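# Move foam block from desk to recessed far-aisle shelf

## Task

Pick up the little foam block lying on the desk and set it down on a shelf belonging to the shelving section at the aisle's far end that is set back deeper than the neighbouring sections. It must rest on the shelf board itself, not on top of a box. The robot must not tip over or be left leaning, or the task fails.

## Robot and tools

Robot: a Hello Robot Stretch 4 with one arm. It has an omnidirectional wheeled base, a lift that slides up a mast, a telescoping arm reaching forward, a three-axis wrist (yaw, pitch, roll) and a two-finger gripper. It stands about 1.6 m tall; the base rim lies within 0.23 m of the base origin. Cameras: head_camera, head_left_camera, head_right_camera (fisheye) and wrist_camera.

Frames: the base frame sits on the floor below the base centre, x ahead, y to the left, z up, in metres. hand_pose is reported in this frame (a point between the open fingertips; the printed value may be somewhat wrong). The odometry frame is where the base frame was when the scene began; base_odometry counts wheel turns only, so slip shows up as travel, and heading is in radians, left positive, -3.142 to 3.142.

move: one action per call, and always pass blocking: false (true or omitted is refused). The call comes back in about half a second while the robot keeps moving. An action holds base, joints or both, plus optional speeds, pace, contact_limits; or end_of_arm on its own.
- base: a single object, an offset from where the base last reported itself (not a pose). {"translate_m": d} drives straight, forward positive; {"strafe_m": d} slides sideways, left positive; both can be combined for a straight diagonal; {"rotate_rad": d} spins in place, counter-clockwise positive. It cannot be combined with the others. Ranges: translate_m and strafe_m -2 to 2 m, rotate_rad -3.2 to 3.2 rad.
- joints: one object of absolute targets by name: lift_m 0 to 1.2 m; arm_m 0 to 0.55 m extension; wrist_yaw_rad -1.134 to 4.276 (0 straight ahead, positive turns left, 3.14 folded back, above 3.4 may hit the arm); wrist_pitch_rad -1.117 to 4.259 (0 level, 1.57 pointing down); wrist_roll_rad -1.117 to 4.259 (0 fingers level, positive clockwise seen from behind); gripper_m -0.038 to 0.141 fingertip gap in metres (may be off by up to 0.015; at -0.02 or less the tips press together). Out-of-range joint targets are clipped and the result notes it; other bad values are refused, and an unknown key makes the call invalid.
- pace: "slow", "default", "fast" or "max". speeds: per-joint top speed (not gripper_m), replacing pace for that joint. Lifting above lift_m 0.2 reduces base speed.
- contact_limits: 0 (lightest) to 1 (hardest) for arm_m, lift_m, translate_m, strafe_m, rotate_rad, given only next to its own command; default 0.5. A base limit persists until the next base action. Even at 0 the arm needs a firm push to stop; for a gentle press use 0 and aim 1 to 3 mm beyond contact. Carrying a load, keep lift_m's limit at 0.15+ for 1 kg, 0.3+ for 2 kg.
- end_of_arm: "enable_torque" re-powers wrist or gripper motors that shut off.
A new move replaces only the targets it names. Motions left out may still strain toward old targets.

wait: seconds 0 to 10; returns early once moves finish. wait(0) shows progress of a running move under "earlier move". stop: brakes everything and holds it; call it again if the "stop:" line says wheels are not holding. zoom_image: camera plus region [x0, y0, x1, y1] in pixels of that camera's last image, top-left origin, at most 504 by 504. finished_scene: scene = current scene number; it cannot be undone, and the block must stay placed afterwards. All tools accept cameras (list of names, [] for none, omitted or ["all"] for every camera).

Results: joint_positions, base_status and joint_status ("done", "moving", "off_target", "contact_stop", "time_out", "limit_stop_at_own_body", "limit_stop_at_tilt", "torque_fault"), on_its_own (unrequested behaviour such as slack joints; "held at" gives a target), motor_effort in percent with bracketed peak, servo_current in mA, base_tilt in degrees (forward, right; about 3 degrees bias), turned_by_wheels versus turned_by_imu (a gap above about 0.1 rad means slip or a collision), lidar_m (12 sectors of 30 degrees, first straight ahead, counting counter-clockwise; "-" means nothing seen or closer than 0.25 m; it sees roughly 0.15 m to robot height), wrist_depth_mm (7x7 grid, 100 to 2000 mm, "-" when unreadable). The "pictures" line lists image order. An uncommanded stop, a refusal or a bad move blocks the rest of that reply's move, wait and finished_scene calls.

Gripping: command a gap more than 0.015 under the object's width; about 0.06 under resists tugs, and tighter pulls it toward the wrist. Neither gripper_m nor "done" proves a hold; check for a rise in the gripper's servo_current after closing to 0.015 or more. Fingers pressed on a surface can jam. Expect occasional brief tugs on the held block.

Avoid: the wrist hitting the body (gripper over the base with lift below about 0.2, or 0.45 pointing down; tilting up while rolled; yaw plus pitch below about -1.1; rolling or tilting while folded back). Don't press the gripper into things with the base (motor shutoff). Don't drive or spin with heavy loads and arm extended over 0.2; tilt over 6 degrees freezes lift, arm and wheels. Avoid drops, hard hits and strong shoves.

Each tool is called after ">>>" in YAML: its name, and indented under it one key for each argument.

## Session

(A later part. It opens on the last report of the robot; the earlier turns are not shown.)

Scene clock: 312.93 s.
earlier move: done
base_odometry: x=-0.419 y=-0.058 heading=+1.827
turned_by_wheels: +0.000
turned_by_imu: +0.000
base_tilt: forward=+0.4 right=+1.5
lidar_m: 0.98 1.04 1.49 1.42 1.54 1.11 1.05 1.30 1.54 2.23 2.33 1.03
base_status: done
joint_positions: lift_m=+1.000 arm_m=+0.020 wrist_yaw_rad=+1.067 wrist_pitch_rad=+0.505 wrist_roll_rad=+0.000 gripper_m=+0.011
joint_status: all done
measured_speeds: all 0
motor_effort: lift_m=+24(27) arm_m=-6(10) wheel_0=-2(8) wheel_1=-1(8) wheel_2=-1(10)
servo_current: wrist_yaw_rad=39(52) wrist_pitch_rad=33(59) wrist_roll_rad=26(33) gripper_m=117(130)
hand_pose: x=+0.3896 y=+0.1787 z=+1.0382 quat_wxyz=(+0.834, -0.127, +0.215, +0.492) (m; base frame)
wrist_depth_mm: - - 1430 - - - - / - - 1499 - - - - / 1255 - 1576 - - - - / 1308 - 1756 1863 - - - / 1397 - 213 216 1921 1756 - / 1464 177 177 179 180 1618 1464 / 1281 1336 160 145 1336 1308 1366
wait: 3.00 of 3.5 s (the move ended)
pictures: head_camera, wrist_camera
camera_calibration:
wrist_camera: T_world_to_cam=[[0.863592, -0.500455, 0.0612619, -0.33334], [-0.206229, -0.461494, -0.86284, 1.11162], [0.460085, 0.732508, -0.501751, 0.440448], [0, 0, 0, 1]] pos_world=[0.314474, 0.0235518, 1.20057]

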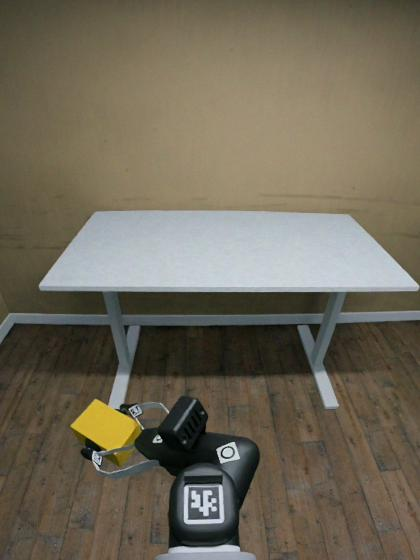

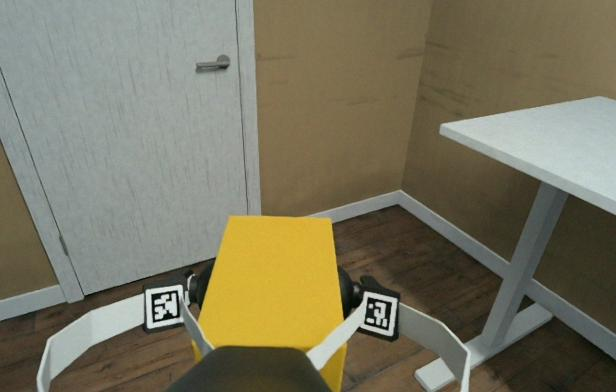

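>>> move:
  base: {"rotate_rad": -3.142}
  joints: {"wrist_yaw_rad": 2.9, "lift_m": 0.7}
  blocking: false
  cameras: []

>>> wait:
  seconds: 5
  cameras: ["head_camera", "head_left_camera", "head_right_camera"]

Scene clock: 322.83 s.
move: moving
base_odometry: x=-0.419 y=-0.058 heading=+1.618
turned_by_wheels: -0.209
turned_by_imu: -0.206
base_tilt: forward=+0.2 right=+1.5
lidar_m: 0.99 0.99 1.61 1.43 1.47 1.75 1.07 1.07 1.30 2.26 2.24 1.14
base_status: rotate_rad moving
joint_positions: lift_m=+0.961 arm_m=+0.020 wrist_yaw_rad=+1.674 wrist_pitch_rad=+0.505 wrist_roll_rad=+0.000 gripper_m=+0.011
joint_status: lift_m moving; wrist_yaw_rad moving
measured_speeds: translate_m=+0.001 strafe_m=-0.001 rotate_rad=-0.798 lift_m=-0.149 arm_m=+0.000 wrist_yaw_rad=+1.811 wrist_pitch_rad=+0.000 wrist_roll_rad=+0.000
motor_effort: lift_m=+12(22) arm_m=-6(6) wheel_0=+6(7) wheel_1=+7(8) wheel_2=+6(7)
servo_current: wrist_yaw_rad=85(117) wrist_pitch_rad=39(52) wrist_roll_rad=26(33) gripper_m=124(137)
hand_pose: x=+0.2522 y=+0.2600 z=+0.9997 quat_wxyz=(+0.649, -0.186, +0.167, +0.719) (m; base frame)
wrist_depth_mm: - 1255 - - 1336 - - / - 1366 1336 - 1499 - - / - - 1430 - 1618 - - / - - 1618 - 1756 - - / - 1618 230 215 1808 1808 1808 / 1537 178 176 180 179 1576 1537 / 1229 1255 161 145 1308 1205 1308
pictures: none
No camera images: "cameras" was empty.

Scene clock: 325.57 s.
earlier move: done
base_odometry: x=-0.419 y=-0.058 heading=-1.315
turned_by_wheels: -2.933
turned_by_imu: -2.896
base_tilt: forward=+0.4 right=+1.6
lidar_m: 1.06 1.28 1.58 2.25 2.36 1.02 1.00 1.05 1.51 1.42 1.55 1.12
base_status: done
joint_positions: lift_m=+0.700 arm_m=+0.020 wrist_yaw_rad=+2.896 wrist_pitch_rad=+0.505 wrist_roll_rad=+0.000 gripper_m=+0.011
joint_status: all done
measured_speeds: all 0
motor_effort: lift_m=+15(22) arm_m=-6(6) wheel_0=+2(7) wheel_1=+1(9) wheel_2=+2(8)
servo_current: wrist_yaw_rad=39(124) wrist_pitch_rad=39(65) wrist_roll_rad=20(33) gripper_m=117(137)
hand_pose: x=-0.0324 y=+0.1460 z=+0.7389 quat_wxyz=(+0.118, -0.248, +0.031, +0.961) (m; base frame)
wrist_depth_mm: - - - - 1464 - - / - - - - - - - / - - - - - - - / 1618 1756 1756 1756 1808 1863 1863 / 1366 1366 232 216 1464 1464 1464 / 1138 178 177 178 181 1255 1205 / 960 976 160 145 1008 960 1025
wait: 2.73 of 5 s (the move ended)
pictures: head_camera, head_left_camera, head_right_camera

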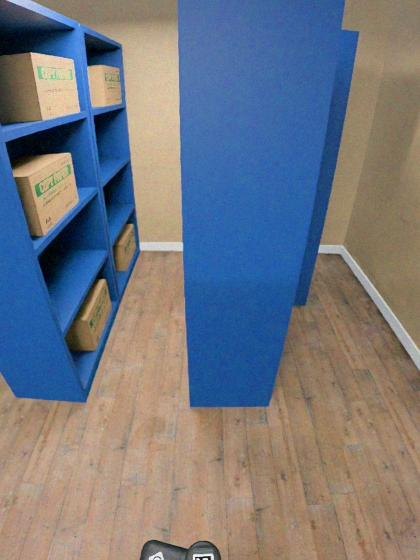

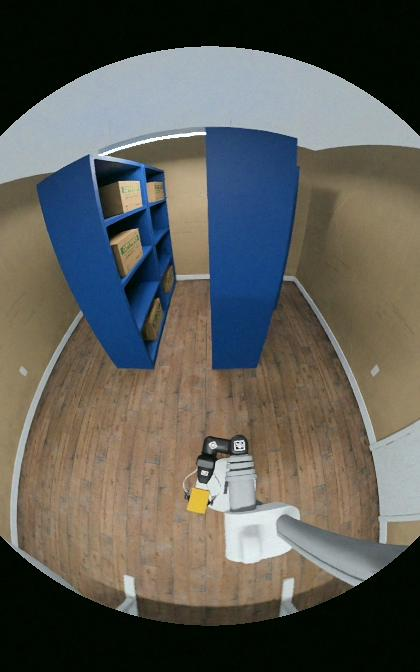

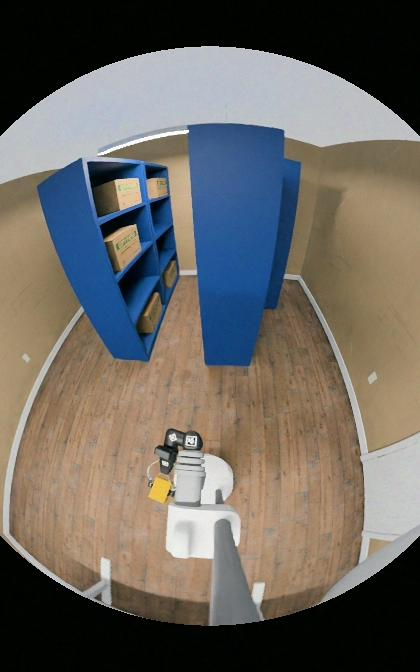

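>>> move:
  base: {"translate_m": 0.45, "strafe_m": 0.37}
  pace: "fast"
  blocking: false
  cameras: []

>>> wait:
  seconds: 4
  cameras: ["head_camera", "head_right_camera"]

Scene clock: 354.77 s.
move: moving
base_odometry: x=-0.377 y=-0.088 heading=-1.315
turned_by_wheels: +0.000
turned_by_imu: -0.001
base_tilt: forward=+0.3 right=+1.4
lidar_m: 1.02 1.24 1.50 2.21 2.34 1.05 1.03 1.09 1.55 1.46 1.57 1.07
base_status: translate_m moving; strafe_m moving
joint_positions: lift_m=+0.700 arm_m=+0.020 wrist_yaw_rad=+2.897 wrist_pitch_rad=+0.505 wrist_roll_rad=+0.000 gripper_m=+0.011
joint_status: not commanded
measured_speeds: translate_m=+0.154 strafe_m=+0.127 rotate_rad=+0.004 lift_m=+0.000 arm_m=+0.000 wrist_yaw_rad=+0.000 wrist_pitch_rad=+0.000 wrist_roll_rad=+0.000
motor_effort: lift_m=+15(15) arm_m=-6(6) wheel_0=-5(6) wheel_1=+10(11) wheel_2=-9(10)
servo_current: wrist_yaw_rad=46(46) wrist_pitch_rad=46(59) wrist_roll_rad=33(33) gripper_m=124(130)
hand_pose: x=-0.0325 y=+0.1460 z=+0.7389 quat_wxyz=(+0.118, -0.248, +0.031, +0.961) (m; base frame)
wrist_depth_mm: - - - - 1499 - - / - - - - - - - / - - - - - - - / 1618 1756 1808 1808 1808 1921 1921 / 1366 1397 233 215 1430 1430 1464 / 1160 177 177 180 179 1255 1229 / 976 991 161 146 991 991 1060
pictures: none
No camera images: "cameras" was empty.

Scene clock: 357.30 s.
earlier move: done
base_odometry: x=+0.053 y=-0.400 heading=-1.315
turned_by_wheels: +0.000
turned_by_imu: +0.000
base_tilt: forward=+0.3 right=+1.3
lidar_m: 1.14 0.69 0.91 1.87 1.96 1.49 1.45 1.51 1.89 1.84 0.90 0.70
base_status: done
joint_positions: lift_m=+0.700 arm_m=+0.020 wrist_yaw_rad=+2.897 wrist_pitch_rad=+0.505 wrist_roll_rad=+0.000 gripper_m=+0.011
joint_status: not commanded
measured_speeds: all 0
motor_effort: lift_m=+15(15) arm_m=-6(6) wheel_0=-3(6) wheel_1=-2(14) wheel_2=+1(11)
servo_current: wrist_yaw_rad=33(46) wrist_pitch_rad=59(59) wrist_roll_rad=26(33) gripper_m=124(130)
hand_pose: x=-0.0325 y=+0.1460 z=+0.7389 quat_wxyz=(+0.118, -0.248, +0.031, +0.961) (m; base frame)
wrist_depth_mm: - - - - - - - / - - - - - - - / - - - - - - - / 1756 1708 1756 1808 1808 1808 1808 / 1366 1397 233 216 1430 1464 1464 / 1138 177 178 179 181 1255 1205 / 960 976 160 145 1008 991 1060
wait: 2.53 of 4 s (the move ended)
pictures: head_camera, head_right_camera

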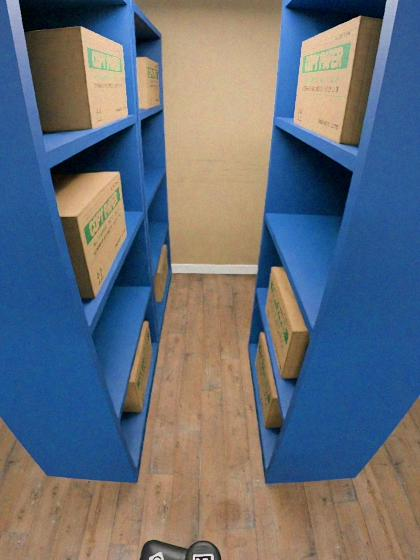

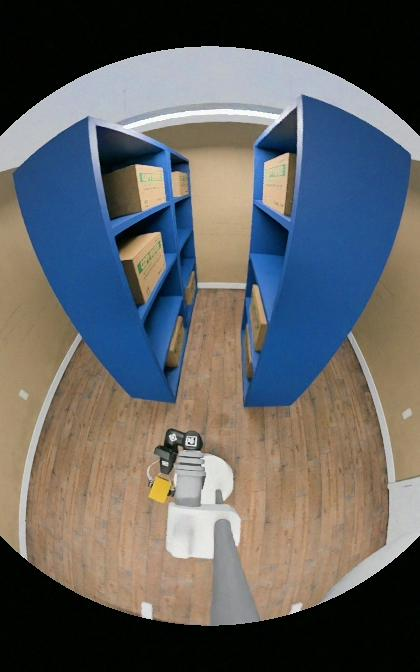

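>>> zoom_image:
  camera: "head_camera"
  region: [120, 230, 320, 500]

Scaled by 1.867 from the camera's 420x560 image, which has a finer 1200x1600 frame.

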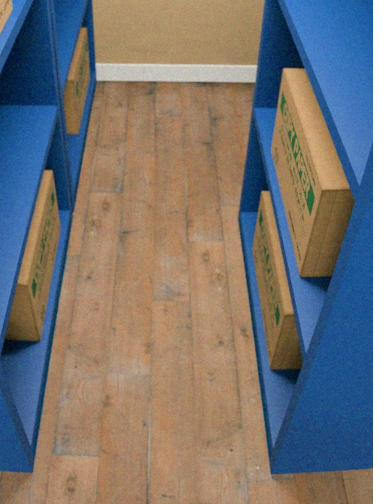

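>>> move:
  base: {"rotate_rad": -0.02}
  blocking: false
  cameras: []

>>> wait:
  seconds: 0.7
  cameras: []

>>> move:
  base: {"translate_m": 0.75, "strafe_m": 0.015}
  contact_limits: {"translate_m": 0.2, "strafe_m": 0.2}
  blocking: false
  cameras: []

>>> wait:
  seconds: 4
  cameras: ["head_camera"]

Scene clock: 383.37 s.
move: done
base_odometry: x=+0.053 y=-0.400 heading=-1.335
turned_by_wheels: -0.020
turned_by_imu: -0.020
base_tilt: forward=+0.2 right=+1.4
lidar_m: 1.11 0.71 0.92 1.86 1.95 1.50 1.45 1.52 1.89 1.84 0.89 0.69
base_status: done
joint_positions: lift_m=+0.700 arm_m=+0.020 wrist_yaw_rad=+2.897 wrist_pitch_rad=+0.505 wrist_roll_rad=+0.000 gripper_m=+0.011
joint_status: not commanded
measured_speeds: all 0
motor_effort: lift_m=+15(15) arm_m=-6(6) wheel_0=+1(2) wheel_1=+0(4) wheel_2=+0(5)
servo_current: wrist_yaw_rad=39(46) wrist_pitch_rad=52(52) wrist_roll_rad=26(33) gripper_m=124(124)
hand_pose: x=-0.0325 y=+0.1460 z=+0.7389 quat_wxyz=(+0.118, -0.248, +0.031, +0.961) (m; base frame)
wrist_depth_mm: - - - - - - - / - - - - - - - / - - - - - - - / 1756 1756 1708 1863 1808 1921 1756 / 1336 1366 233 216 1499 1464 1464 / 1138 177 177 179 181 1229 1205 / 976 960 160 145 1008 991 1042
pictures: none
No camera images: "cameras" was empty.

Scene clock: 384.07 s.
base_odometry: x=+0.053 y=-0.400 heading=-1.335
turned_by_wheels: +0.000
turned_by_imu: +0.000
base_tilt: forward=+0.2 right=+1.3
lidar_m: 1.12 0.70 0.91 1.86 1.97 1.50 1.45 1.52 1.88 1.84 0.91 0.70
base_status: done
joint_positions: lift_m=+0.700 arm_m=+0.020 wrist_yaw_rad=+2.897 wrist_pitch_rad=+0.505 wrist_roll_rad=+0.000 gripper_m=+0.011
joint_status: not commanded
measured_speeds: all 0
motor_effort: lift_m=+15(15) arm_m=-6(6) wheel_0=+1(2) wheel_1=+0(4) wheel_2=+0(5)
servo_current: wrist_yaw_rad=33(46) wrist_pitch_rad=33(52) wrist_roll_rad=33(33) gripper_m=124(124)
hand_pose: x=-0.0325 y=+0.1460 z=+0.7389 quat_wxyz=(+0.118, -0.248, +0.031, +0.961) (m; base frame)
wrist_depth_mm: - - - - - - - / - - - - - - - / - - - - - - - / 1708 1708 1808 1863 1863 1921 1808 / 1397 1366 233 216 1464 1499 1464 / 1118 177 178 179 180 1229 1182 / 960 1008 161 145 1042 976 1060
wait: 0.70 s; at rest by 0.27 s
pictures: none
No camera images: "cameras" was empty.

"contact_limits": translate_m and strafe_m are given together and make one move, which takes one limit: state it under one of them only

not run: a call was refused earlier in this reply.

>>> move:
  base: {"translate_m": 0.75, "strafe_m": 0.015}
  contact_limits: {"translate_m": 0.2}
  blocking: false
  cameras: []

>>> wait:
  seconds: 4
  cameras: ["head_camera"]

Scene clock: 387.70 s.
move: moving
base_odometry: x=+0.061 y=-0.431 heading=-1.335
turned_by_wheels: +0.000
turned_by_imu: -0.001
base_tilt: forward=+0.4 right=+1.4
lidar_m: 1.13 0.68 0.87 1.87 1.95 1.52 1.48 1.52 1.90 1.84 0.87 0.66
base_status: translate_m moving; strafe_m moving
joint_positions: lift_m=+0.700 arm_m=+0.020 wrist_yaw_rad=+2.897 wrist_pitch_rad=+0.505 wrist_roll_rad=+0.000 gripper_m=+0.011
joint_status: not commanded
measured_speeds: translate_m=+0.126 strafe_m=+0.003 rotate_rad=+0.000 lift_m=+0.000 arm_m=+0.000 wrist_yaw_rad=+0.000 wrist_pitch_rad=+0.000 wrist_roll_rad=+0.000
motor_effort: lift_m=+15(15) arm_m=-6(6) wheel_0=+5(7) wheel_1=+5(6) wheel_2=-9(9)
servo_current: wrist_yaw_rad=46(46) wrist_pitch_rad=46(46) wrist_roll_rad=26(33) gripper_m=117(130)
contact_limits: translate_m 0.2
hand_pose: x=-0.0325 y=+0.1460 z=+0.7389 quat_wxyz=(+0.118, -0.248, +0.031, +0.961) (m; base frame)
wrist_depth_mm: - - - - - - - / - - - - - - - / - - - - - - - / 1756 1708 1756 1808 1921 1863 1808 / 1366 1397 234 216 1430 1397 1499 / 1138 177 177 179 181 1255 1182 / 976 976 160 145 1042 991 1025
pictures: none
No camera images: "cameras" was empty.

Scene clock: 391.20 s.
earlier move: done
base_odometry: x=+0.243 y=-1.126 heading=-1.335
turned_by_wheels: +0.000
turned_by_imu: -0.001
base_tilt: forward=+0.4 right=+1.3
lidar_m: 1.15 0.41 0.29 0.27 0.29 2.65 3.00 2.36 0.30 0.28 0.30 0.41
base_status: done
joint_positions: lift_m=+0.700 arm_m=+0.020 wrist_yaw_rad=+2.897 wrist_pitch_rad=+0.505 wrist_roll_rad=+0.000 gripper_m=+0.011
joint_status: not commanded
measured_speeds: all 0
motor_effort: lift_m=+15(15) arm_m=-6(6) wheel_0=+2(7) wheel_1=+1(7) wheel_2=+0(11)
servo_current: wrist_yaw_rad=39(46) wrist_pitch_rad=46(65) wrist_roll_rad=26(33) gripper_m=124(130)
contact_limits: translate_m 0.2
hand_pose: x=-0.0325 y=+0.1460 z=+0.7389 quat_wxyz=(+0.118, -0.248, +0.031, +0.961) (m; base frame)
wrist_depth_mm: - - - - - - 212 / - - - - - - 225 / - - - - - 265 251 / 1661 1756 1708 1808 1708 281 278 / 1397 1336 235 216 1430 300 317 / 1118 177 177 179 181 329 366 / 976 991 160 145 421 384 404
wait: 3.50 of 4 s (the move ended)
pictures: head_camera

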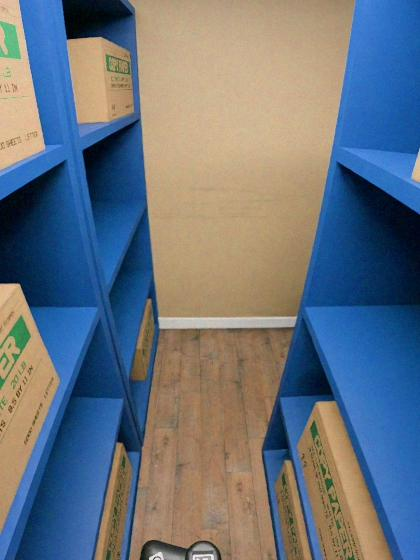

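>>> move:
  base: {"translate_m": 1.25}
  contact_limits: {"translate_m": 0.2}
  blocking: false
  cameras: []

>>> wait:
  seconds: 6
  cameras: ["head_camera", "head_right_camera"]

Scene clock: 415.57 s.
move: moving
base_odometry: x=+0.250 y=-1.157 heading=-1.335
turned_by_wheels: +0.000
turned_by_imu: -0.001
base_tilt: forward=+0.2 right=+1.4
lidar_m: 1.14 0.40 0.28 0.26 0.29 2.66 3.02 2.41 0.29 0.28 0.30 0.43
base_status: translate_m moving
joint_positions: lift_m=+0.700 arm_m=+0.020 wrist_yaw_rad=+2.897 wrist_pitch_rad=+0.505 wrist_roll_rad=+0.000 gripper_m=+0.011
joint_status: not commanded
measured_speeds: translate_m=+0.124 strafe_m=+0.000 rotate_rad=-0.005 lift_m=+0.000 arm_m=+0.000 wrist_yaw_rad=+0.000 wrist_pitch_rad=+0.000 wrist_roll_rad=+0.000
motor_effort: lift_m=+15(15) arm_m=-6(6) wheel_0=+5(7) wheel_1=+4(7) wheel_2=-8(10)
servo_current: wrist_yaw_rad=33(52) wrist_pitch_rad=65(65) wrist_roll_rad=26(33) gripper_m=111(130)
contact_limits: translate_m 0.2
hand_pose: x=-0.0325 y=+0.1460 z=+0.7389 quat_wxyz=(+0.118, -0.248, +0.031, +0.961) (m; base frame)
wrist_depth_mm: - - - - - 259 237 / - - - - - 265 252 / - - - - - 279 282 / 1756 1708 1808 1863 1808 301 314 / 1397 1397 234 216 1397 330 357 / 1160 177 177 180 181 366 402 / 976 976 160 145 424 399 413
pictures: none
No camera images: "cameras" was empty.

Scene clock: 420.70 s.
earlier move: done
base_odometry: x=+0.535 y=-2.341 heading=-1.335
turned_by_wheels: +0.000
turned_by_imu: -0.002
base_tilt: forward=+0.3 right=+1.4
lidar_m: 0.49 0.41 0.28 0.25 0.27 0.42 1.20 0.47 0.59 0.74 0.74 0.52
base_status: done
joint_positions: lift_m=+0.700 arm_m=+0.020 wrist_yaw_rad=+2.897 wrist_pitch_rad=+0.505 wrist_roll_rad=+0.000 gripper_m=+0.011
joint_status: not commanded
measured_speeds: all 0
motor_effort: lift_m=+15(15) arm_m=-6(6) wheel_0=+3(8) wheel_1=+2(7) wheel_2=+1(11)
servo_current: wrist_yaw_rad=46(52) wrist_pitch_rad=52(72) wrist_roll_rad=26(39) gripper_m=130(130)
contact_limits: translate_m 0.2
hand_pose: x=-0.0325 y=+0.1460 z=+0.7389 quat_wxyz=(+0.118, -0.248, +0.031, +0.961) (m; base frame)
wrist_depth_mm: - - - - - - - / - - - - - - - / 960 - - - - - - / 1060 1708 1808 1205 - - - / 976 1397 234 216 - - - / 878 176 177 179 180 - - / 904 991 161 145 - - -
wait: 5.13 of 6 s (the move ended)
pictures: head_camera, head_right_camera

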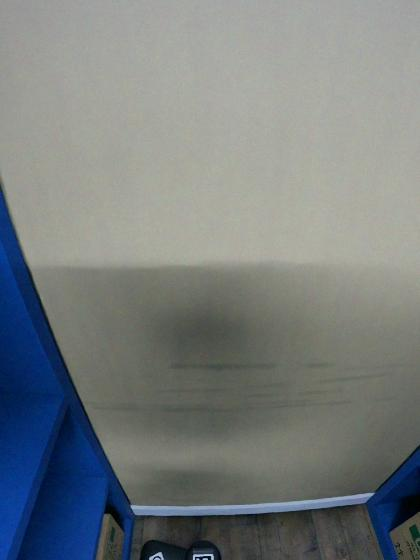

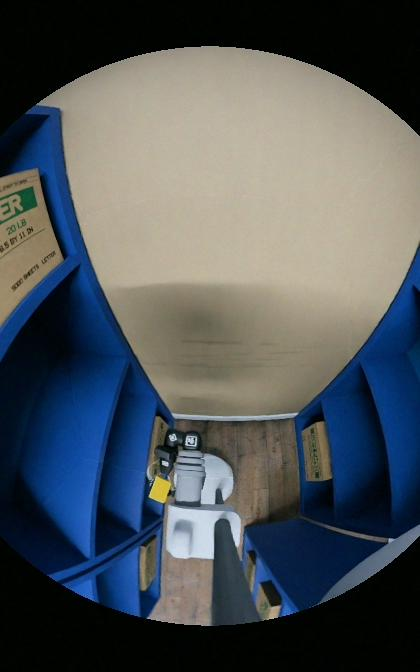

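>>> move:
  base: {"strafe_m": -0.15}
  contact_limits: {"strafe_m": 0.2}
  blocking: false
  cameras: []

>>> wait:
  seconds: 2
  cameras: []

>>> move:
  base: {"rotate_rad": -1.571}
  contact_limits: {"rotate_rad": 0.2}
  blocking: false
  cameras: []

>>> wait:
  seconds: 3
  cameras: ["head_camera", "head_left_camera", "head_right_camera"]

Scene clock: 430.07 s.
move: moving
base_odometry: x=+0.498 y=-2.350 heading=-1.335
turned_by_wheels: +0.000
turned_by_imu: -0.001
base_tilt: forward=+0.3 right=+1.2
lidar_m: 0.50 0.46 0.32 0.30 0.32 0.48 1.06 0.47 0.58 0.69 0.74 0.54
base_status: strafe_m moving
joint_positions: lift_m=+0.700 arm_m=+0.020 wrist_yaw_rad=+2.897 wrist_pitch_rad=+0.505 wrist_roll_rad=+0.000 gripper_m=+0.011
joint_status: not commanded
measured_speeds: translate_m=-0.001 strafe_m=-0.143 rotate_rad=+0.003 lift_m=+0.000 arm_m=+0.000 wrist_yaw_rad=+0.000 wrist_pitch_rad=+0.000 wrist_roll_rad=+0.000
motor_effort: lift_m=+15(16) arm_m=-6(6) wheel_0=+9(9) wheel_1=-7(9) wheel_2=+0(1)
servo_current: wrist_yaw_rad=39(46) wrist_pitch_rad=39(52) wrist_roll_rad=26(33) gripper_m=130(130)
contact_limits: strafe_m 0.2
hand_pose: x=-0.0325 y=+0.1460 z=+0.7389 quat_wxyz=(+0.118, -0.248, +0.031, +0.961) (m; base frame)
wrist_depth_mm: - - - 1281 - - - / - - - - - - - / 931 - - - - - - / 1042 1808 1756 1098 - - - / 917 1308 232 216 - - - / 891 177 178 180 179 - - / - 991 160 145 - - -
pictures: none
No camera images: "cameras" was empty.

Scene clock: 431.30 s.
earlier move: done
base_odometry: x=+0.389 y=-2.376 heading=-1.334
turned_by_wheels: +0.000
turned_by_imu: -0.001
base_tilt: forward=+0.3 right=+1.3
lidar_m: 0.49 0.52 0.43 0.41 0.43 0.64 0.62 0.43 0.58 0.58 0.62 0.53
base_status: done
joint_positions: lift_m=+0.700 arm_m=+0.020 wrist_yaw_rad=+2.897 wrist_pitch_rad=+0.505 wrist_roll_rad=+0.000 gripper_m=+0.011
joint_status: not commanded
measured_speeds: all 0
motor_effort: lift_m=+16(16) arm_m=-6(6) wheel_0=+1(9) wheel_1=+1(11) wheel_2=+0(2)
servo_current: wrist_yaw_rad=39(46) wrist_pitch_rad=39(59) wrist_roll_rad=26(33) gripper_m=124(130)
contact_limits: strafe_m 0.2
hand_pose: x=-0.0325 y=+0.1460 z=+0.7389 quat_wxyz=(+0.118, -0.248, +0.031, +0.961) (m; base frame)
wrist_depth_mm: - - - - - - - / 683 - - - - - - / - - - - - - - / 654 1182 1756 1661 1060 - - / - 1118 231 216 - - - / - 177 177 179 179 - - / - 960 161 145 - - -
wait: 1.23 of 2 s (the move ended)
pictures: none
No camera images: "cameras" was empty.

Scene clock: 431.80 s.
move: moving
base_odometry: x=+0.389 y=-2.376 heading=-1.595
turned_by_wheels: -0.261
turned_by_imu: -0.257
base_tilt: forward=+0.4 right=+1.5
lidar_m: 0.51 0.50 0.49 0.41 0.42 0.50 0.93 0.42 0.47 0.59 0.59 0.59
base_status: rotate_rad moving
joint_positions: lift_m=+0.700 arm_m=+0.020 wrist_yaw_rad=+2.897 wrist_pitch_rad=+0.505 wrist_roll_rad=+0.000 gripper_m=+0.011
joint_status: not commanded
measured_speeds: translate_m=-0.001 strafe_m=+0.003 rotate_rad=-0.989 lift_m=+0.000 arm_m=+0.000 wrist_yaw_rad=+0.000 wrist_pitch_rad=+0.000 wrist_roll_rad=+0.000
motor_effort: lift_m=+15(15) arm_m=-6(6) wheel_0=+6(6) wheel_1=+8(8) wheel_2=+6(8)
servo_current: wrist_yaw_rad=33(39) wrist_pitch_rad=52(52) wrist_roll_rad=33(33) gripper_m=117(130)
contact_limits: rotate_rad 0.2
hand_pose: x=-0.0325 y=+0.1460 z=+0.7389 quat_wxyz=(+0.118, -0.248, +0.031, +0.961) (m; base frame)
wrist_depth_mm: - - - 1499 - - - / - - - - - - - / - - - - - - - / 1008 1756 1661 1138 - - - / 904 1366 233 214 - - - / 820 177 177 179 179 - - / - 991 161 145 - - -
pictures: none
No camera images: "cameras" was empty.

Scene clock: 433.37 s.
earlier move: done
base_odometry: x=+0.389 y=-2.376 heading=-2.905
turned_by_wheels: -1.310
turned_by_imu: -1.294
base_tilt: forward=+0.4 right=+1.3
lidar_m: 0.59 0.61 0.52 0.49 0.53 0.44 0.43 0.45 0.64 0.58 0.43 0.56
base_status: done
joint_positions: lift_m=+0.700 arm_m=+0.020 wrist_yaw_rad=+2.897 wrist_pitch_rad=+0.505 wrist_roll_rad=+0.000 gripper_m=+0.011
joint_status: not commanded
measured_speeds: all 0
motor_effort: lift_m=+15(15) arm_m=-6(6) wheel_0=+2(7) wheel_1=+2(9) wheel_2=+2(8)
servo_current: wrist_yaw_rad=39(46) wrist_pitch_rad=39(65) wrist_roll_rad=26(39) gripper_m=117(130)
contact_limits: rotate_rad 0.2
hand_pose: x=-0.0325 y=+0.1460 z=+0.7389 quat_wxyz=(+0.118, -0.248, +0.031, +0.961) (m; base frame)
wrist_depth_mm: - - - 976 - 609 - / - - - 1042 - - - / - - - - - - - / - - - - 768 - - / - - 223 216 831 - - / - 174 177 179 179 - - / - - 160 145 - - -
wait: 1.57 of 3 s (the move ended)
pictures: head_camera, head_left_camera, head_right_camera

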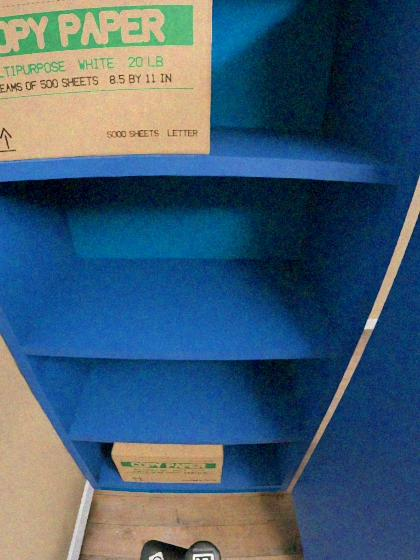

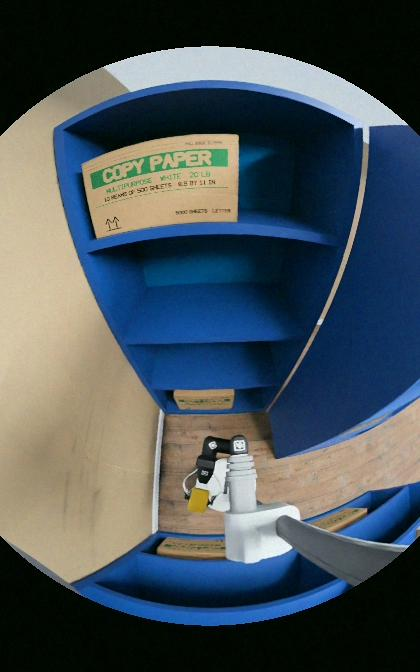

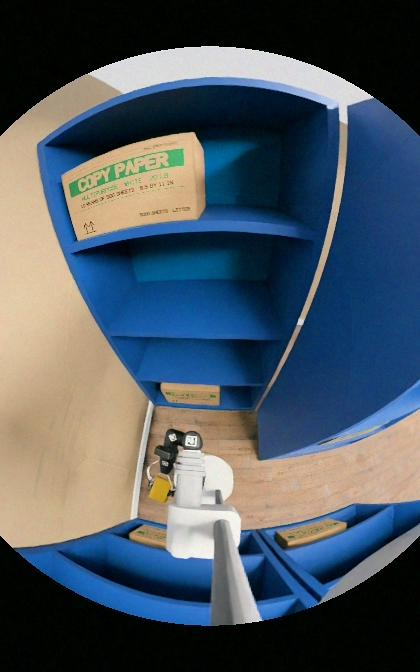

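>>> move:
  base: {"rotate_rad": -0.025}
  joints: {"wrist_yaw_rad": 0.0, "lift_m": 0.62}
  blocking: false
  cameras: []

>>> wait:
  seconds: 3
  cameras: ["head_camera", "wrist_camera"]

Scene clock: 455.87 s.
move: moving
base_odometry: x=+0.389 y=-2.376 heading=-2.930
turned_by_wheels: -0.025
turned_by_imu: -0.025
base_tilt: forward=+0.3 right=+1.3
lidar_m: 0.59 0.61 0.52 0.49 0.53 0.45 0.43 0.43 0.62 0.66 0.41 0.56
base_status: done
joint_positions: lift_m=+0.661 arm_m=+0.020 wrist_yaw_rad=+2.297 wrist_pitch_rad=+0.505 wrist_roll_rad=+0.000 gripper_m=+0.011
joint_status: lift_m moving; wrist_yaw_rad moving
measured_speeds: translate_m=+0.000 strafe_m=+0.000 rotate_rad=+0.000 lift_m=-0.149 arm_m=+0.000 wrist_yaw_rad=-1.802 wrist_pitch_rad=+0.000 wrist_roll_rad=+0.000
motor_effort: lift_m=+13(16) arm_m=-6(6) wheel_0=+4(6) wheel_1=+1(7) wheel_2=+0(6)
servo_current: wrist_yaw_rad=91(117) wrist_pitch_rad=39(59) wrist_roll_rad=33(39) gripper_m=117(130)
hand_pose: x=+0.0889 y=+0.2467 z=+0.6998 quat_wxyz=(+0.397, -0.228, +0.102, +0.883) (m; base frame)
wrist_depth_mm: - - 668 - - - - / - 991 - - - - - / - - 788 - - - - / - - 820 - - - - / 798 820 214 216 - - - / 683 177 178 179 180 - - / 676 866 161 145 - - -
pictures: none
No camera images: "cameras" was empty.

Scene clock: 457.93 s.
earlier move: done
base_odometry: x=+0.389 y=-2.376 heading=-2.930
turned_by_wheels: +0.000
turned_by_imu: +0.000
base_tilt: forward=+0.4 right=+1.5
lidar_m: 0.58 0.61 0.53 0.49 0.52 0.45 0.41 0.45 0.61 0.65 0.42 0.57
base_status: done
joint_positions: lift_m=+0.620 arm_m=+0.020 wrist_yaw_rad=+0.004 wrist_pitch_rad=+0.505 wrist_roll_rad=+0.000 gripper_m=+0.011
joint_status: all done
measured_speeds: all 0
motor_effort: lift_m=+15(16) arm_m=-6(6) wheel_0=+4(6) wheel_1=+0(7) wheel_2=-1(6)
servo_current: wrist_yaw_rad=39(124) wrist_pitch_rad=46(59) wrist_roll_rad=26(39) gripper_m=124(130)
hand_pose: x=+0.4437 y=-0.0865 z=+0.6590 quat_wxyz=(+0.968, +0.000, +0.250, +0.002) (m; base frame)
wrist_depth_mm: - - - - - - - / 778 - - - - - - / - - - - - - - / - - - - - - - / - - 213 216 - 466 430 / 591 178 177 179 179 512 436 / 564 580 161 145 - 569 413
wait: 2.07 of 3 s (the move ended)
pictures: head_camera, wrist_camera
camera_calibration:
wrist_camera: T_world_to_cam=[[-0.0174809, -0.997969, 0.0612607, -0.141705], [-0.503499, -0.044148, -0.862867, 0.841215], [0.863819, -0.0459284, -0.501704, 0.172976], [0, 0, 0, 1]] pos_world=[0.271654, -0.0963352, 0.821321]

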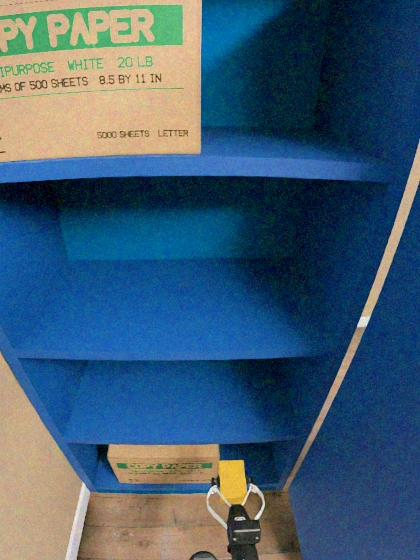

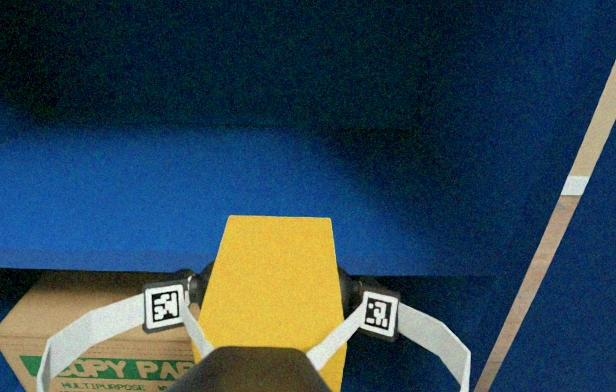

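>>> move:
  base: {"translate_m": 0.2}
  joints: {"arm_m": 0.22, "lift_m": 0.6}
  contact_limits: {"translate_m": 0.2, "arm_m": 0.1}
  blocking: false
  cameras: []

>>> wait:
  seconds: 3
  cameras: ["head_camera", "wrist_camera"]

Scene clock: 475.63 s.
move: moving
base_odometry: x=+0.357 y=-2.383 heading=-2.929
turned_by_wheels: +0.000
turned_by_imu: -0.001
base_tilt: forward=+0.3 right=+1.4
lidar_m: 0.55 0.58 0.53 0.50 0.52 0.49 0.45 0.47 0.64 0.52 0.41 0.55
base_status: translate_m moving
joint_positions: lift_m=+0.600 arm_m=+0.072 wrist_yaw_rad=+0.003 wrist_pitch_rad=+0.505 wrist_roll_rad=+0.000 gripper_m=+0.011
joint_status: lift_m moving; arm_m moving
measured_speeds: translate_m=+0.125 strafe_m=+0.000 rotate_rad=+0.000 lift_m=-0.006 arm_m=+0.198 wrist_yaw_rad=+0.000 wrist_pitch_rad=+0.000 wrist_roll_rad=+0.000
motor_effort: lift_m=+14(15) arm_m=+10(10) wheel_0=+7(7) wheel_1=+4(8) wheel_2=-9(10)
servo_current: wrist_yaw_rad=39(46) wrist_pitch_rad=39(52) wrist_roll_rad=33(33) gripper_m=137(137)
contact_limits: arm_m 0.1; translate_m 0.2
hand_pose: x=+0.4957 y=-0.0866 z=+0.6390 quat_wxyz=(+0.968, +0.000, +0.250, +0.002) (m; base frame)
wrist_depth_mm: - - - - - - - / - - - - - - - / - - - - - - - / - - - - - - - / - - 213 216 - 427 - / 544 174 178 179 180 - 394 / 480 477 161 145 - - 427
pictures: none
No camera images: "cameras" was empty.

Scene clock: 477.20 s.
earlier move: done
base_odometry: x=+0.194 y=-2.418 heading=-2.929
turned_by_wheels: +0.000
turned_by_imu: +0.000
base_tilt: forward=+0.4 right=+1.3
lidar_m: 0.39 0.40 0.52 0.50 0.52 0.65 0.62 0.63 0.88 0.39 0.41 0.41
base_status: done
joint_positions: lift_m=+0.600 arm_m=+0.220 wrist_yaw_rad=+0.003 wrist_pitch_rad=+0.505 wrist_roll_rad=+0.000 gripper_m=+0.011
joint_status: all done
measured_speeds: all 0
motor_effort: lift_m=+14(17) arm_m=+6(10) wheel_0=+2(7) wheel_1=+3(8) wheel_2=+1(11)
servo_current: wrist_yaw_rad=33(46) wrist_pitch_rad=33(59) wrist_roll_rad=26(33) gripper_m=124(137)
contact_limits: arm_m 0.1; translate_m 0.2
hand_pose: x=+0.6433 y=-0.0866 z=+0.6390 quat_wxyz=(+0.968, +0.000, +0.250, +0.002) (m; base frame)
wrist_depth_mm: - - - - - - - / - - - - - - - / - - - - - - - / - - - - - - - / - - 213 217 - - - / - 174 177 180 179 - 347 / - - - 145 - - -
wait: 1.57 of 3 s (the move ended)
pictures: head_camera, wrist_camera
camera_calibration:
wrist_camera: T_world_to_cam=[[-0.0177709, -0.997964, 0.0612607, -0.136879], [-0.503511, -0.0440016, -0.862867, 0.924451], [0.863806, -0.0461794, -0.501704, -0.00943518], [0, 0, 0, 1]] pos_world=[0.471189, -0.0963586, 0.80133]

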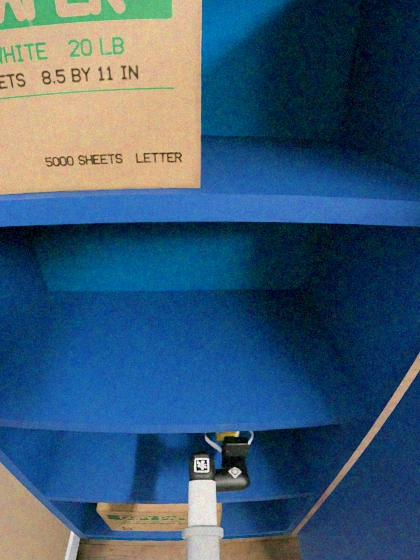

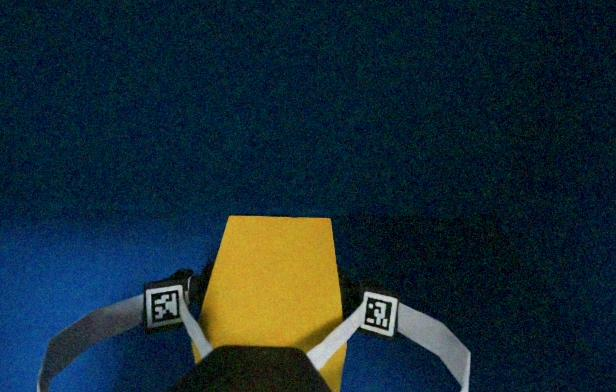

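>>> move:
  joints: {"lift_m": 0.545}
  pace: "slow"
  contact_limits: {"lift_m": 0.1}
  blocking: false
  cameras: []

>>> wait:
  seconds: 2
  cameras: ["wrist_camera"]

Scene clock: 488.80 s.
move: moving
base_odometry: x=+0.194 y=-2.418 heading=-2.929
turned_by_wheels: +0.000
turned_by_imu: -0.001
base_tilt: forward=+0.4 right=+1.4
lidar_m: 0.38 0.41 0.51 0.49 0.53 0.66 0.61 0.65 0.88 0.38 0.41 0.41
base_status: not commanded
joint_positions: lift_m=+0.574 arm_m=+0.220 wrist_yaw_rad=+0.003 wrist_pitch_rad=+0.505 wrist_roll_rad=+0.000 gripper_m=+0.011
joint_status: lift_m moving
measured_speeds: translate_m=+0.000 strafe_m=+0.000 rotate_rad=+0.000 lift_m=-0.099 arm_m=+0.000 wrist_yaw_rad=+0.000 wrist_pitch_rad=+0.000 wrist_roll_rad=+0.000
motor_effort: lift_m=+13(15) arm_m=+6(7) wheel_0=+2(2) wheel_1=+2(2) wheel_2=+2(2)
servo_current: wrist_yaw_rad=46(46) wrist_pitch_rad=39(65) wrist_roll_rad=26(33) gripper_m=117(130)
contact_limits: arm_m 0.1; lift_m 0.1; translate_m 0.2
hand_pose: x=+0.6433 y=-0.0866 z=+0.6128 quat_wxyz=(+0.968, +0.000, +0.250, +0.002) (m; base frame)
wrist_depth_mm: - - - - - - - / - - - - - - - / - - - - - - - / - - - - - - - / - - 213 216 - - - / - 174 177 179 180 - - / - - - 145 - - -
pictures: none
No camera images: "cameras" was empty.

Scene clock: 489.63 s.
earlier move: done
base_odometry: x=+0.194 y=-2.418 heading=-2.929
turned_by_wheels: +0.000
turned_by_imu: +0.000
base_tilt: forward=+0.4 right=+1.4
lidar_m: 0.37 0.40 0.52 0.50 0.53 0.66 0.62 0.65 0.90 0.38 0.40 0.43
base_status: not commanded
joint_positions: lift_m=+0.545 arm_m=+0.220 wrist_yaw_rad=+0.003 wrist_pitch_rad=+0.505 wrist_roll_rad=+0.000 gripper_m=+0.011
joint_status: all done
measured_speeds: all 0
motor_effort: lift_m=+14(16) arm_m=+6(7) wheel_0=+2(2) wheel_1=+2(3) wheel_2=+2(2)
servo_current: wrist_yaw_rad=39(46) wrist_pitch_rad=52(65) wrist_roll_rad=26(33) gripper_m=124(130)
contact_limits: arm_m 0.1; lift_m 0.1; translate_m 0.2
hand_pose: x=+0.6433 y=-0.0866 z=+0.5840 quat_wxyz=(+0.968, +0.000, +0.250, +0.002) (m; base frame)
wrist_depth_mm: - - - - - - - / - - - - - - - / - - - - - - - / - - - - - - - / - - 211 216 - - - / - 173 177 179 179 - - / - - - 145 - - -
wait: 0.83 of 2 s (the move ended)
pictures: wrist_camera
camera_calibration:
wrist_camera: T_world_to_cam=[[-0.0177708, -0.997964, 0.0612606, -0.133511], [-0.503511, -0.0440016, -0.862867, 0.87701], [0.863806, -0.0461793, -0.501704, -0.0370208], [0, 0, 0, 1]] pos_world=[0.471191, -0.0963586, 0.746349]

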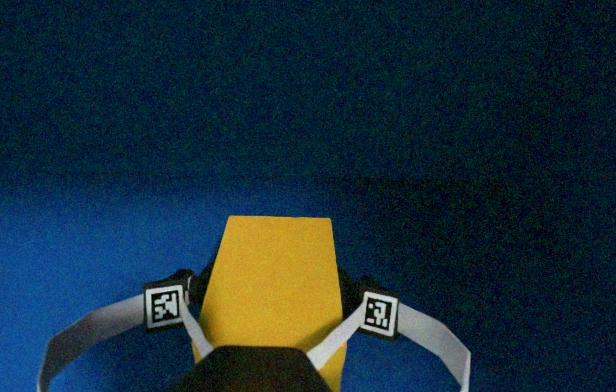

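>>> move:
  joints: {"lift_m": 0.535}
  speeds: {"lift_m": 0.04}
  contact_limits: {"lift_m": 0.1}
  blocking: false
  cameras: []

>>> wait:
  seconds: 1
  cameras: []

>>> move:
  joints: {"lift_m": 0.531}
  speeds: {"lift_m": 0.03}
  contact_limits: {"lift_m": 0.1}
  blocking: false
  cameras: []

>>> wait:
  seconds: 1
  cameras: ["wrist_camera"]

Scene clock: 503.07 s.
move: moving
base_odometry: x=+0.194 y=-2.418 heading=-2.929
turned_by_wheels: +0.000
turned_by_imu: -0.001
base_tilt: forward=+0.2 right=+1.5
lidar_m: 0.38 0.40 0.53 0.49 0.54 0.65 0.62 0.64 0.88 0.37 0.41 0.41
base_status: not commanded
joint_positions: lift_m=+0.535 arm_m=+0.220 wrist_yaw_rad=+0.003 wrist_pitch_rad=+0.505 wrist_roll_rad=+0.000 gripper_m=+0.011
joint_status: lift_m moving
measured_speeds: all 0
motor_effort: lift_m=+14(15) arm_m=+6(7) wheel_0=+2(2) wheel_1=+2(3) wheel_2=+2(2)
servo_current: wrist_yaw_rad=46(46) wrist_pitch_rad=39(59) wrist_roll_rad=33(33) gripper_m=117(130)
contact_limits: arm_m 0.1; lift_m 0.1; translate_m 0.2
hand_pose: x=+0.6433 y=-0.0866 z=+0.5740 quat_wxyz=(+0.968, +0.000, +0.250, +0.002) (m; base frame)
wrist_depth_mm: - - - - - - - / - - - - - - - / - - - - - - - / - - - - - - - / - - 213 216 - - - / - 173 177 179 179 - - / 208 210 160 145 210 211 -
pictures: none
No camera images: "cameras" was empty.

Scene clock: 503.23 s.
earlier move: done
base_odometry: x=+0.194 y=-2.418 heading=-2.929
turned_by_wheels: +0.000
turned_by_imu: +0.000
base_tilt: forward=+0.5 right=+1.3
lidar_m: 0.39 0.40 0.53 0.50 0.53 0.65 0.62 0.66 0.89 0.38 0.41 0.39
base_status: not commanded
joint_positions: lift_m=+0.535 arm_m=+0.220 wrist_yaw_rad=+0.003 wrist_pitch_rad=+0.505 wrist_roll_rad=+0.000 gripper_m=+0.011
joint_status: all done
measured_speeds: all 0
motor_effort: lift_m=+14(15) arm_m=+7(7) wheel_0=+2(2) wheel_1=+2(3) wheel_2=+1(2)
servo_current: wrist_yaw_rad=46(46) wrist_pitch_rad=39(59) wrist_roll_rad=26(33) gripper_m=124(130)
contact_limits: arm_m 0.1; lift_m 0.1; translate_m 0.2
hand_pose: x=+0.6433 y=-0.0866 z=+0.5740 quat_wxyz=(+0.968, +0.000, +0.250, +0.002) (m; base frame)
wrist_depth_mm: - - - - - - - / - - - - - - - / - - - - - - - / - - - - - - - / - - 212 216 - - - / - 173 177 179 179 - - / 208 210 160 145 210 209 -
wait: 0.17 of 1 s (the move ended)
pictures: none
No camera images: "cameras" was empty.

Scene clock: 503.73 s.
move: moving
base_odometry: x=+0.194 y=-2.418 heading=-2.929
turned_by_wheels: +0.000
turned_by_imu: +0.000
base_tilt: forward=+0.3 right=+1.5
lidar_m: 0.38 0.40 0.53 0.50 0.52 0.66 0.62 0.66 0.89 0.38 0.40 0.42
base_status: not commanded
joint_positions: lift_m=+0.531 arm_m=+0.220 wrist_yaw_rad=+0.003 wrist_pitch_rad=+0.505 wrist_roll_rad=+0.000 gripper_m=+0.011
joint_status: lift_m moving
measured_speeds: all 0
motor_effort: lift_m=+15(15) arm_m=+6(6) wheel_0=+2(2) wheel_1=+2(2) wheel_2=+1(2)
servo_current: wrist_yaw_rad=39(46) wrist_pitch_rad=46(52) wrist_roll_rad=26(33) gripper_m=124(124)
contact_limits: arm_m 0.1; lift_m 0.1; translate_m 0.2
hand_pose: x=+0.6433 y=-0.0866 z=+0.5700 quat_wxyz=(+0.968, +0.000, +0.250, +0.002) (m; base frame)
wrist_depth_mm: - - - - - - - / - - - - - - - / - - - - - - - / - - - - - - - / - - 213 216 - - - / - 173 177 179 180 - - / 208 206 161 145 211 206 -
pictures: none
No camera images: "cameras" was empty.

Scene clock: 503.77 s.
earlier move: done
base_odometry: x=+0.194 y=-2.418 heading=-2.929
turned_by_wheels: +0.000
turned_by_imu: +0.000
base_tilt: forward=+0.3 right=+1.4
lidar_m: 0.38 0.38 0.52 0.49 0.52 0.65 0.61 0.66 0.90 0.37 0.40 0.41
base_status: not commanded
joint_positions: lift_m=+0.531 arm_m=+0.220 wrist_yaw_rad=+0.003 wrist_pitch_rad=+0.505 wrist_roll_rad=+0.000 gripper_m=+0.011
joint_status: all done
measured_speeds: all 0
motor_effort: lift_m=+15(15) arm_m=+6(6) wheel_0=+2(2) wheel_1=+2(2) wheel_2=+2(2)
servo_current: wrist_yaw_rad=39(46) wrist_pitch_rad=46(52) wrist_roll_rad=26(33) gripper_m=124(124)
contact_limits: arm_m 0.1; lift_m 0.1; translate_m 0.2
hand_pose: x=+0.6433 y=-0.0866 z=+0.5700 quat_wxyz=(+0.968, +0.000, +0.250, +0.002) (m; base frame)
wrist_depth_mm: - - - - - - - / - - - - - - - / - - - - - - - / - - - - - - - / - - 213 216 - - - / - 173 177 180 180 - - / 207 206 160 145 210 205 -
wait: 0.03 of 1 s (the move ended)
pictures: wrist_camera
camera_calibration:
wrist_camera: T_world_to_cam=[[-0.0177709, -0.997964, 0.0612607, -0.132651], [-0.503511, -0.0440016, -0.862867, 0.864906], [0.863806, -0.0461794, -0.501704, -0.0440597], [0, 0, 0, 1]] pos_world=[0.471192, -0.0963586, 0.732321]

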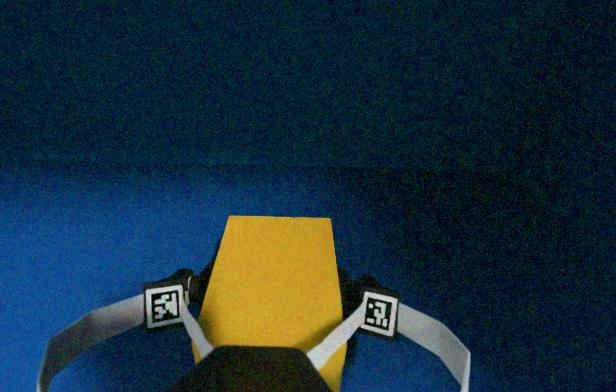

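>>> move:
  joints: {"lift_m": 0.527}
  speeds: {"lift_m": 0.03}
  contact_limits: {"lift_m": 0.1}
  blocking: false
  cameras: []

>>> wait:
  seconds: 1
  cameras: ["wrist_camera"]

Scene clock: 515.30 s.
move: moving
base_odometry: x=+0.194 y=-2.418 heading=-2.929
turned_by_wheels: +0.000
turned_by_imu: -0.001
base_tilt: forward=+0.5 right=+1.3
lidar_m: 0.38 0.41 0.53 0.50 0.53 0.64 0.62 0.66 0.90 0.38 0.41 0.41
base_status: not commanded
joint_positions: lift_m=+0.527 arm_m=+0.220 wrist_yaw_rad=+0.003 wrist_pitch_rad=+0.505 wrist_roll_rad=+0.000 gripper_m=+0.011
joint_status: lift_m moving
measured_speeds: all 0
motor_effort: lift_m=+16(16) arm_m=+6(6) wheel_0=+2(2) wheel_1=+2(3) wheel_2=+1(2)
servo_current: wrist_yaw_rad=39(46) wrist_pitch_rad=46(65) wrist_roll_rad=26(33) gripper_m=130(130)
contact_limits: arm_m 0.1; lift_m 0.1; translate_m 0.2
hand_pose: x=+0.6433 y=-0.0866 z=+0.5660 quat_wxyz=(+0.968, +0.000, +0.250, +0.002) (m; base frame)
wrist_depth_mm: - - - - - - - / - - - - - - - / - - - - - - - / - - - - - - - / - - 212 216 - - - / - 174 178 179 181 - - / 200 207 160 145 213 201 -
pictures: none
No camera images: "cameras" was empty.

Scene clock: 515.33 s.
earlier move: done
base_odometry: x=+0.194 y=-2.418 heading=-2.929
turned_by_wheels: +0.000
turned_by_imu: +0.000
base_tilt: forward=+0.4 right=+1.5
lidar_m: 0.38 0.41 0.52 0.49 0.52 0.65 0.61 0.65 0.92 0.37 0.41 0.42
base_status: not commanded
joint_positions: lift_m=+0.527 arm_m=+0.220 wrist_yaw_rad=+0.003 wrist_pitch_rad=+0.505 wrist_roll_rad=+0.000 gripper_m=+0.011
joint_status: all done
measured_speeds: all 0
motor_effort: lift_m=+15(16) arm_m=+6(6) wheel_0=+2(2) wheel_1=+2(3) wheel_2=+1(2)
servo_current: wrist_yaw_rad=46(46) wrist_pitch_rad=52(65) wrist_roll_rad=26(33) gripper_m=124(130)
contact_limits: arm_m 0.1; lift_m 0.1; translate_m 0.2
hand_pose: x=+0.6433 y=-0.0866 z=+0.5660 quat_wxyz=(+0.968, +0.000, +0.250, +0.002) (m; base frame)
wrist_depth_mm: - - - - - - - / - - - - - - - / - - - - - - - / - - - - - - - / - - 213 216 - - - / - 174 177 179 180 - - / 200 206 160 145 212 201 -
wait: 0.03 of 1 s (the move ended)
pictures: wrist_camera
camera_calibration:
wrist_camera: T_world_to_cam=[[-0.017771, -0.997964, 0.0612607, -0.132406], [-0.503511, -0.0440016, -0.862867, 0.861455], [0.863806, -0.0461794, -0.501704, -0.0460668], [0, 0, 0, 1]] pos_world=[0.471192, -0.0963586, 0.728321]

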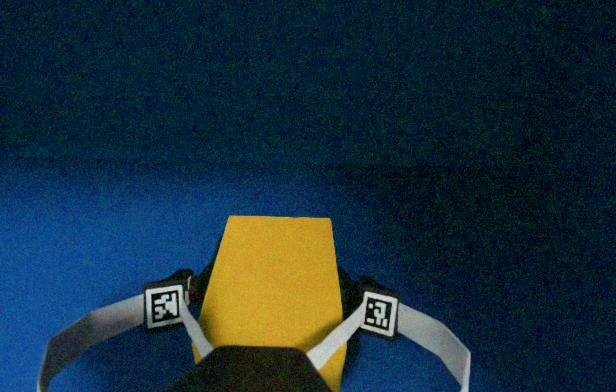

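>>> move:
  joints: {"lift_m": 0.523}
  speeds: {"lift_m": 0.03}
  contact_limits: {"lift_m": 0.1}
  blocking: false
  cameras: []

>>> wait:
  seconds: 1
  cameras: ["wrist_camera"]

Scene clock: 523.43 s.
move: moving
base_odometry: x=+0.194 y=-2.418 heading=-2.929
turned_by_wheels: +0.000
turned_by_imu: -0.001
base_tilt: forward=+0.4 right=+1.4
lidar_m: 0.38 0.40 0.53 0.49 0.53 0.65 0.61 0.65 0.91 0.38 0.41 0.42
base_status: not commanded
joint_positions: lift_m=+0.523 arm_m=+0.220 wrist_yaw_rad=+0.003 wrist_pitch_rad=+0.504 wrist_roll_rad=+0.000 gripper_m=+0.011
joint_status: lift_m moving
measured_speeds: all 0
motor_effort: lift_m=+13(16) arm_m=+6(6) wheel_0=+2(2) wheel_1=+2(2) wheel_2=+2(2)
servo_current: wrist_yaw_rad=39(46) wrist_pitch_rad=46(52) wrist_roll_rad=33(33) gripper_m=104(130)
contact_limits: arm_m 0.1; lift_m 0.1; translate_m 0.2
hand_pose: x=+0.6435 y=-0.0866 z=+0.5625 quat_wxyz=(+0.968, +0.000, +0.249, +0.002) (m; base frame)
wrist_depth_mm: - - - - - - - / - - - - - - - / - - - - - - - / - - - - - - - / - - 213 215 - - - / - 174 176 178 179 - - / 197 204 160 145 211 204 212
pictures: none
No camera images: "cameras" was empty.

Scene clock: 523.47 s.
earlier move: done
base_odometry: x=+0.194 y=-2.418 heading=-2.929
turned_by_wheels: +0.000
turned_by_imu: +0.000
base_tilt: forward=+0.2 right=+1.5
lidar_m: 0.39 0.40 0.53 0.50 0.53 0.64 0.62 0.64 0.92 0.39 0.41 0.41
base_status: not commanded
joint_positions: lift_m=+0.523 arm_m=+0.220 wrist_yaw_rad=+0.003 wrist_pitch_rad=+0.504 wrist_roll_rad=+0.000 gripper_m=+0.011
joint_status: all done
measured_speeds: all 0
motor_effort: lift_m=+14(16) arm_m=+6(6) wheel_0=+2(2) wheel_1=+2(2) wheel_2=+1(2)
servo_current: wrist_yaw_rad=46(46) wrist_pitch_rad=33(52) wrist_roll_rad=26(33) gripper_m=130(130)
contact_limits: arm_m 0.1; lift_m 0.1; translate_m 0.2
hand_pose: x=+0.6435 y=-0.0866 z=+0.5625 quat_wxyz=(+0.968, +0.000, +0.249, +0.002) (m; base frame)
wrist_depth_mm: - - - - - - - / - - - - - - - / - - - - - - - / - - - - - - - / - - 212 214 - - - / - 174 176 179 179 - - / 196 204 160 145 210 206 211
wait: 0.03 of 1 s (the move ended)
pictures: wrist_camera
camera_calibration:
wrist_camera: T_world_to_cam=[[-0.0178821, -0.997964, 0.0612225, -0.132095], [-0.501947, -0.0439965, -0.863779, 0.858089], [0.864714, -0.0461766, -0.500138, -0.0494947], [0, 0, 0, 1]] pos_world=[0.471151, -0.0963587, 0.724532]

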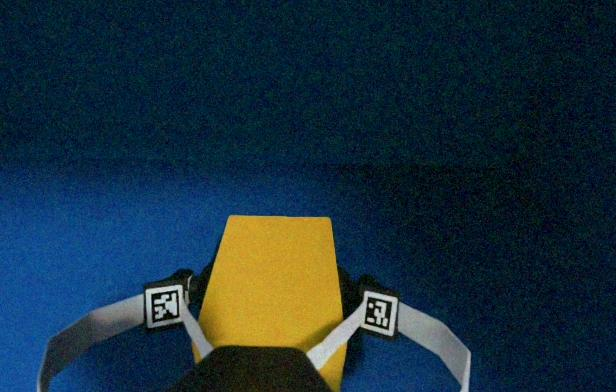

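>>> move:
  joints: {"lift_m": 0.52}
  speeds: {"lift_m": 0.03}
  contact_limits: {"lift_m": 0.1}
  blocking: false
  cameras: []

>>> wait:
  seconds: 1
  cameras: ["wrist_camera"]

Scene clock: 528.63 s.
move: done
base_odometry: x=+0.194 y=-2.418 heading=-2.929
turned_by_wheels: +0.000
turned_by_imu: -0.001
base_tilt: forward=+0.3 right=+1.5
lidar_m: 0.38 0.40 0.51 0.49 0.51 0.66 0.62 0.65 0.91 0.37 0.40 0.41
base_status: not commanded
joint_positions: lift_m=+0.520 arm_m=+0.220 wrist_yaw_rad=+0.003 wrist_pitch_rad=+0.502 wrist_roll_rad=+0.000 gripper_m=+0.011
joint_status: all done
measured_speeds: all 0
motor_effort: lift_m=+13(15) arm_m=+6(7) wheel_0=+2(2) wheel_1=+2(2) wheel_2=+1(2)
servo_current: wrist_yaw_rad=39(39) wrist_pitch_rad=33(52) wrist_roll_rad=26(33) gripper_m=117(124)
contact_limits: arm_m 0.1; lift_m 0.1; translate_m 0.2
hand_pose: x=+0.6438 y=-0.0866 z=+0.5599 quat_wxyz=(+0.969, +0.000, +0.248, +0.002) (m; base frame)
wrist_depth_mm: - - - - - - - / - - - - - - - / - - - - - - - / - - - - - - - / - - 212 215 - - - / - 173 176 177 179 - - / 195 204 160 145 209 204 211
pictures: none
No camera images: "cameras" was empty.

Scene clock: 529.63 s.
base_odometry: x=+0.194 y=-2.418 heading=-2.929
turned_by_wheels: +0.000
turned_by_imu: +0.000
base_tilt: forward=+0.2 right=+1.3
lidar_m: 0.39 0.40 0.52 0.50 0.52 0.65 0.62 0.65 0.89 0.38 0.41 0.41
base_status: not commanded
joint_positions: lift_m=+0.520 arm_m=+0.220 wrist_yaw_rad=+0.003 wrist_pitch_rad=+0.502 wrist_roll_rad=+0.000 gripper_m=+0.011
joint_status: all done
measured_speeds: all 0
motor_effort: lift_m=+13(15) arm_m=+6(7) wheel_0=+2(2) wheel_1=+2(2) wheel_2=+2(2)
servo_current: wrist_yaw_rad=39(39) wrist_pitch_rad=39(52) wrist_roll_rad=26(33) gripper_m=117(124)
contact_limits: arm_m 0.1; lift_m 0.1; translate_m 0.2
hand_pose: x=+0.6438 y=-0.0866 z=+0.5599 quat_wxyz=(+0.969, +0.000, +0.248, +0.002) (m; base frame)
wrist_depth_mm: - - - - - - - / - - - - - - - / - - - - - - - / - - - - - - - / - - 212 214 - - - / - 174 176 177 180 - - / 196 203 160 145 208 204 211
wait: 1.00 s; at rest by 0.27 s
pictures: wrist_camera
camera_calibration:
wrist_camera: T_world_to_cam=[[-0.0179743, -0.997964, 0.0611905, -0.131856], [-0.500643, -0.0439922, -0.864535, 0.855555], [0.865467, -0.046174, -0.498833, -0.0521795], [0, 0, 0, 1]] pos_world=[0.471117, -0.0963589, 0.721697]

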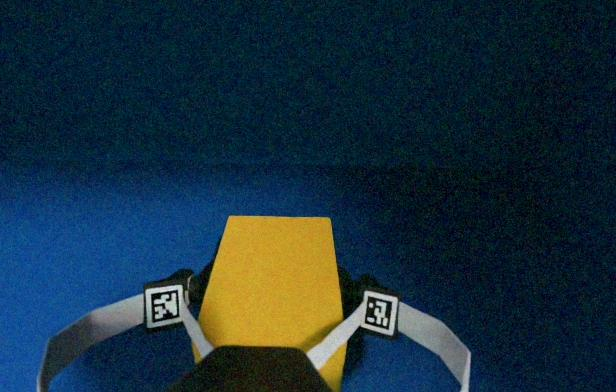

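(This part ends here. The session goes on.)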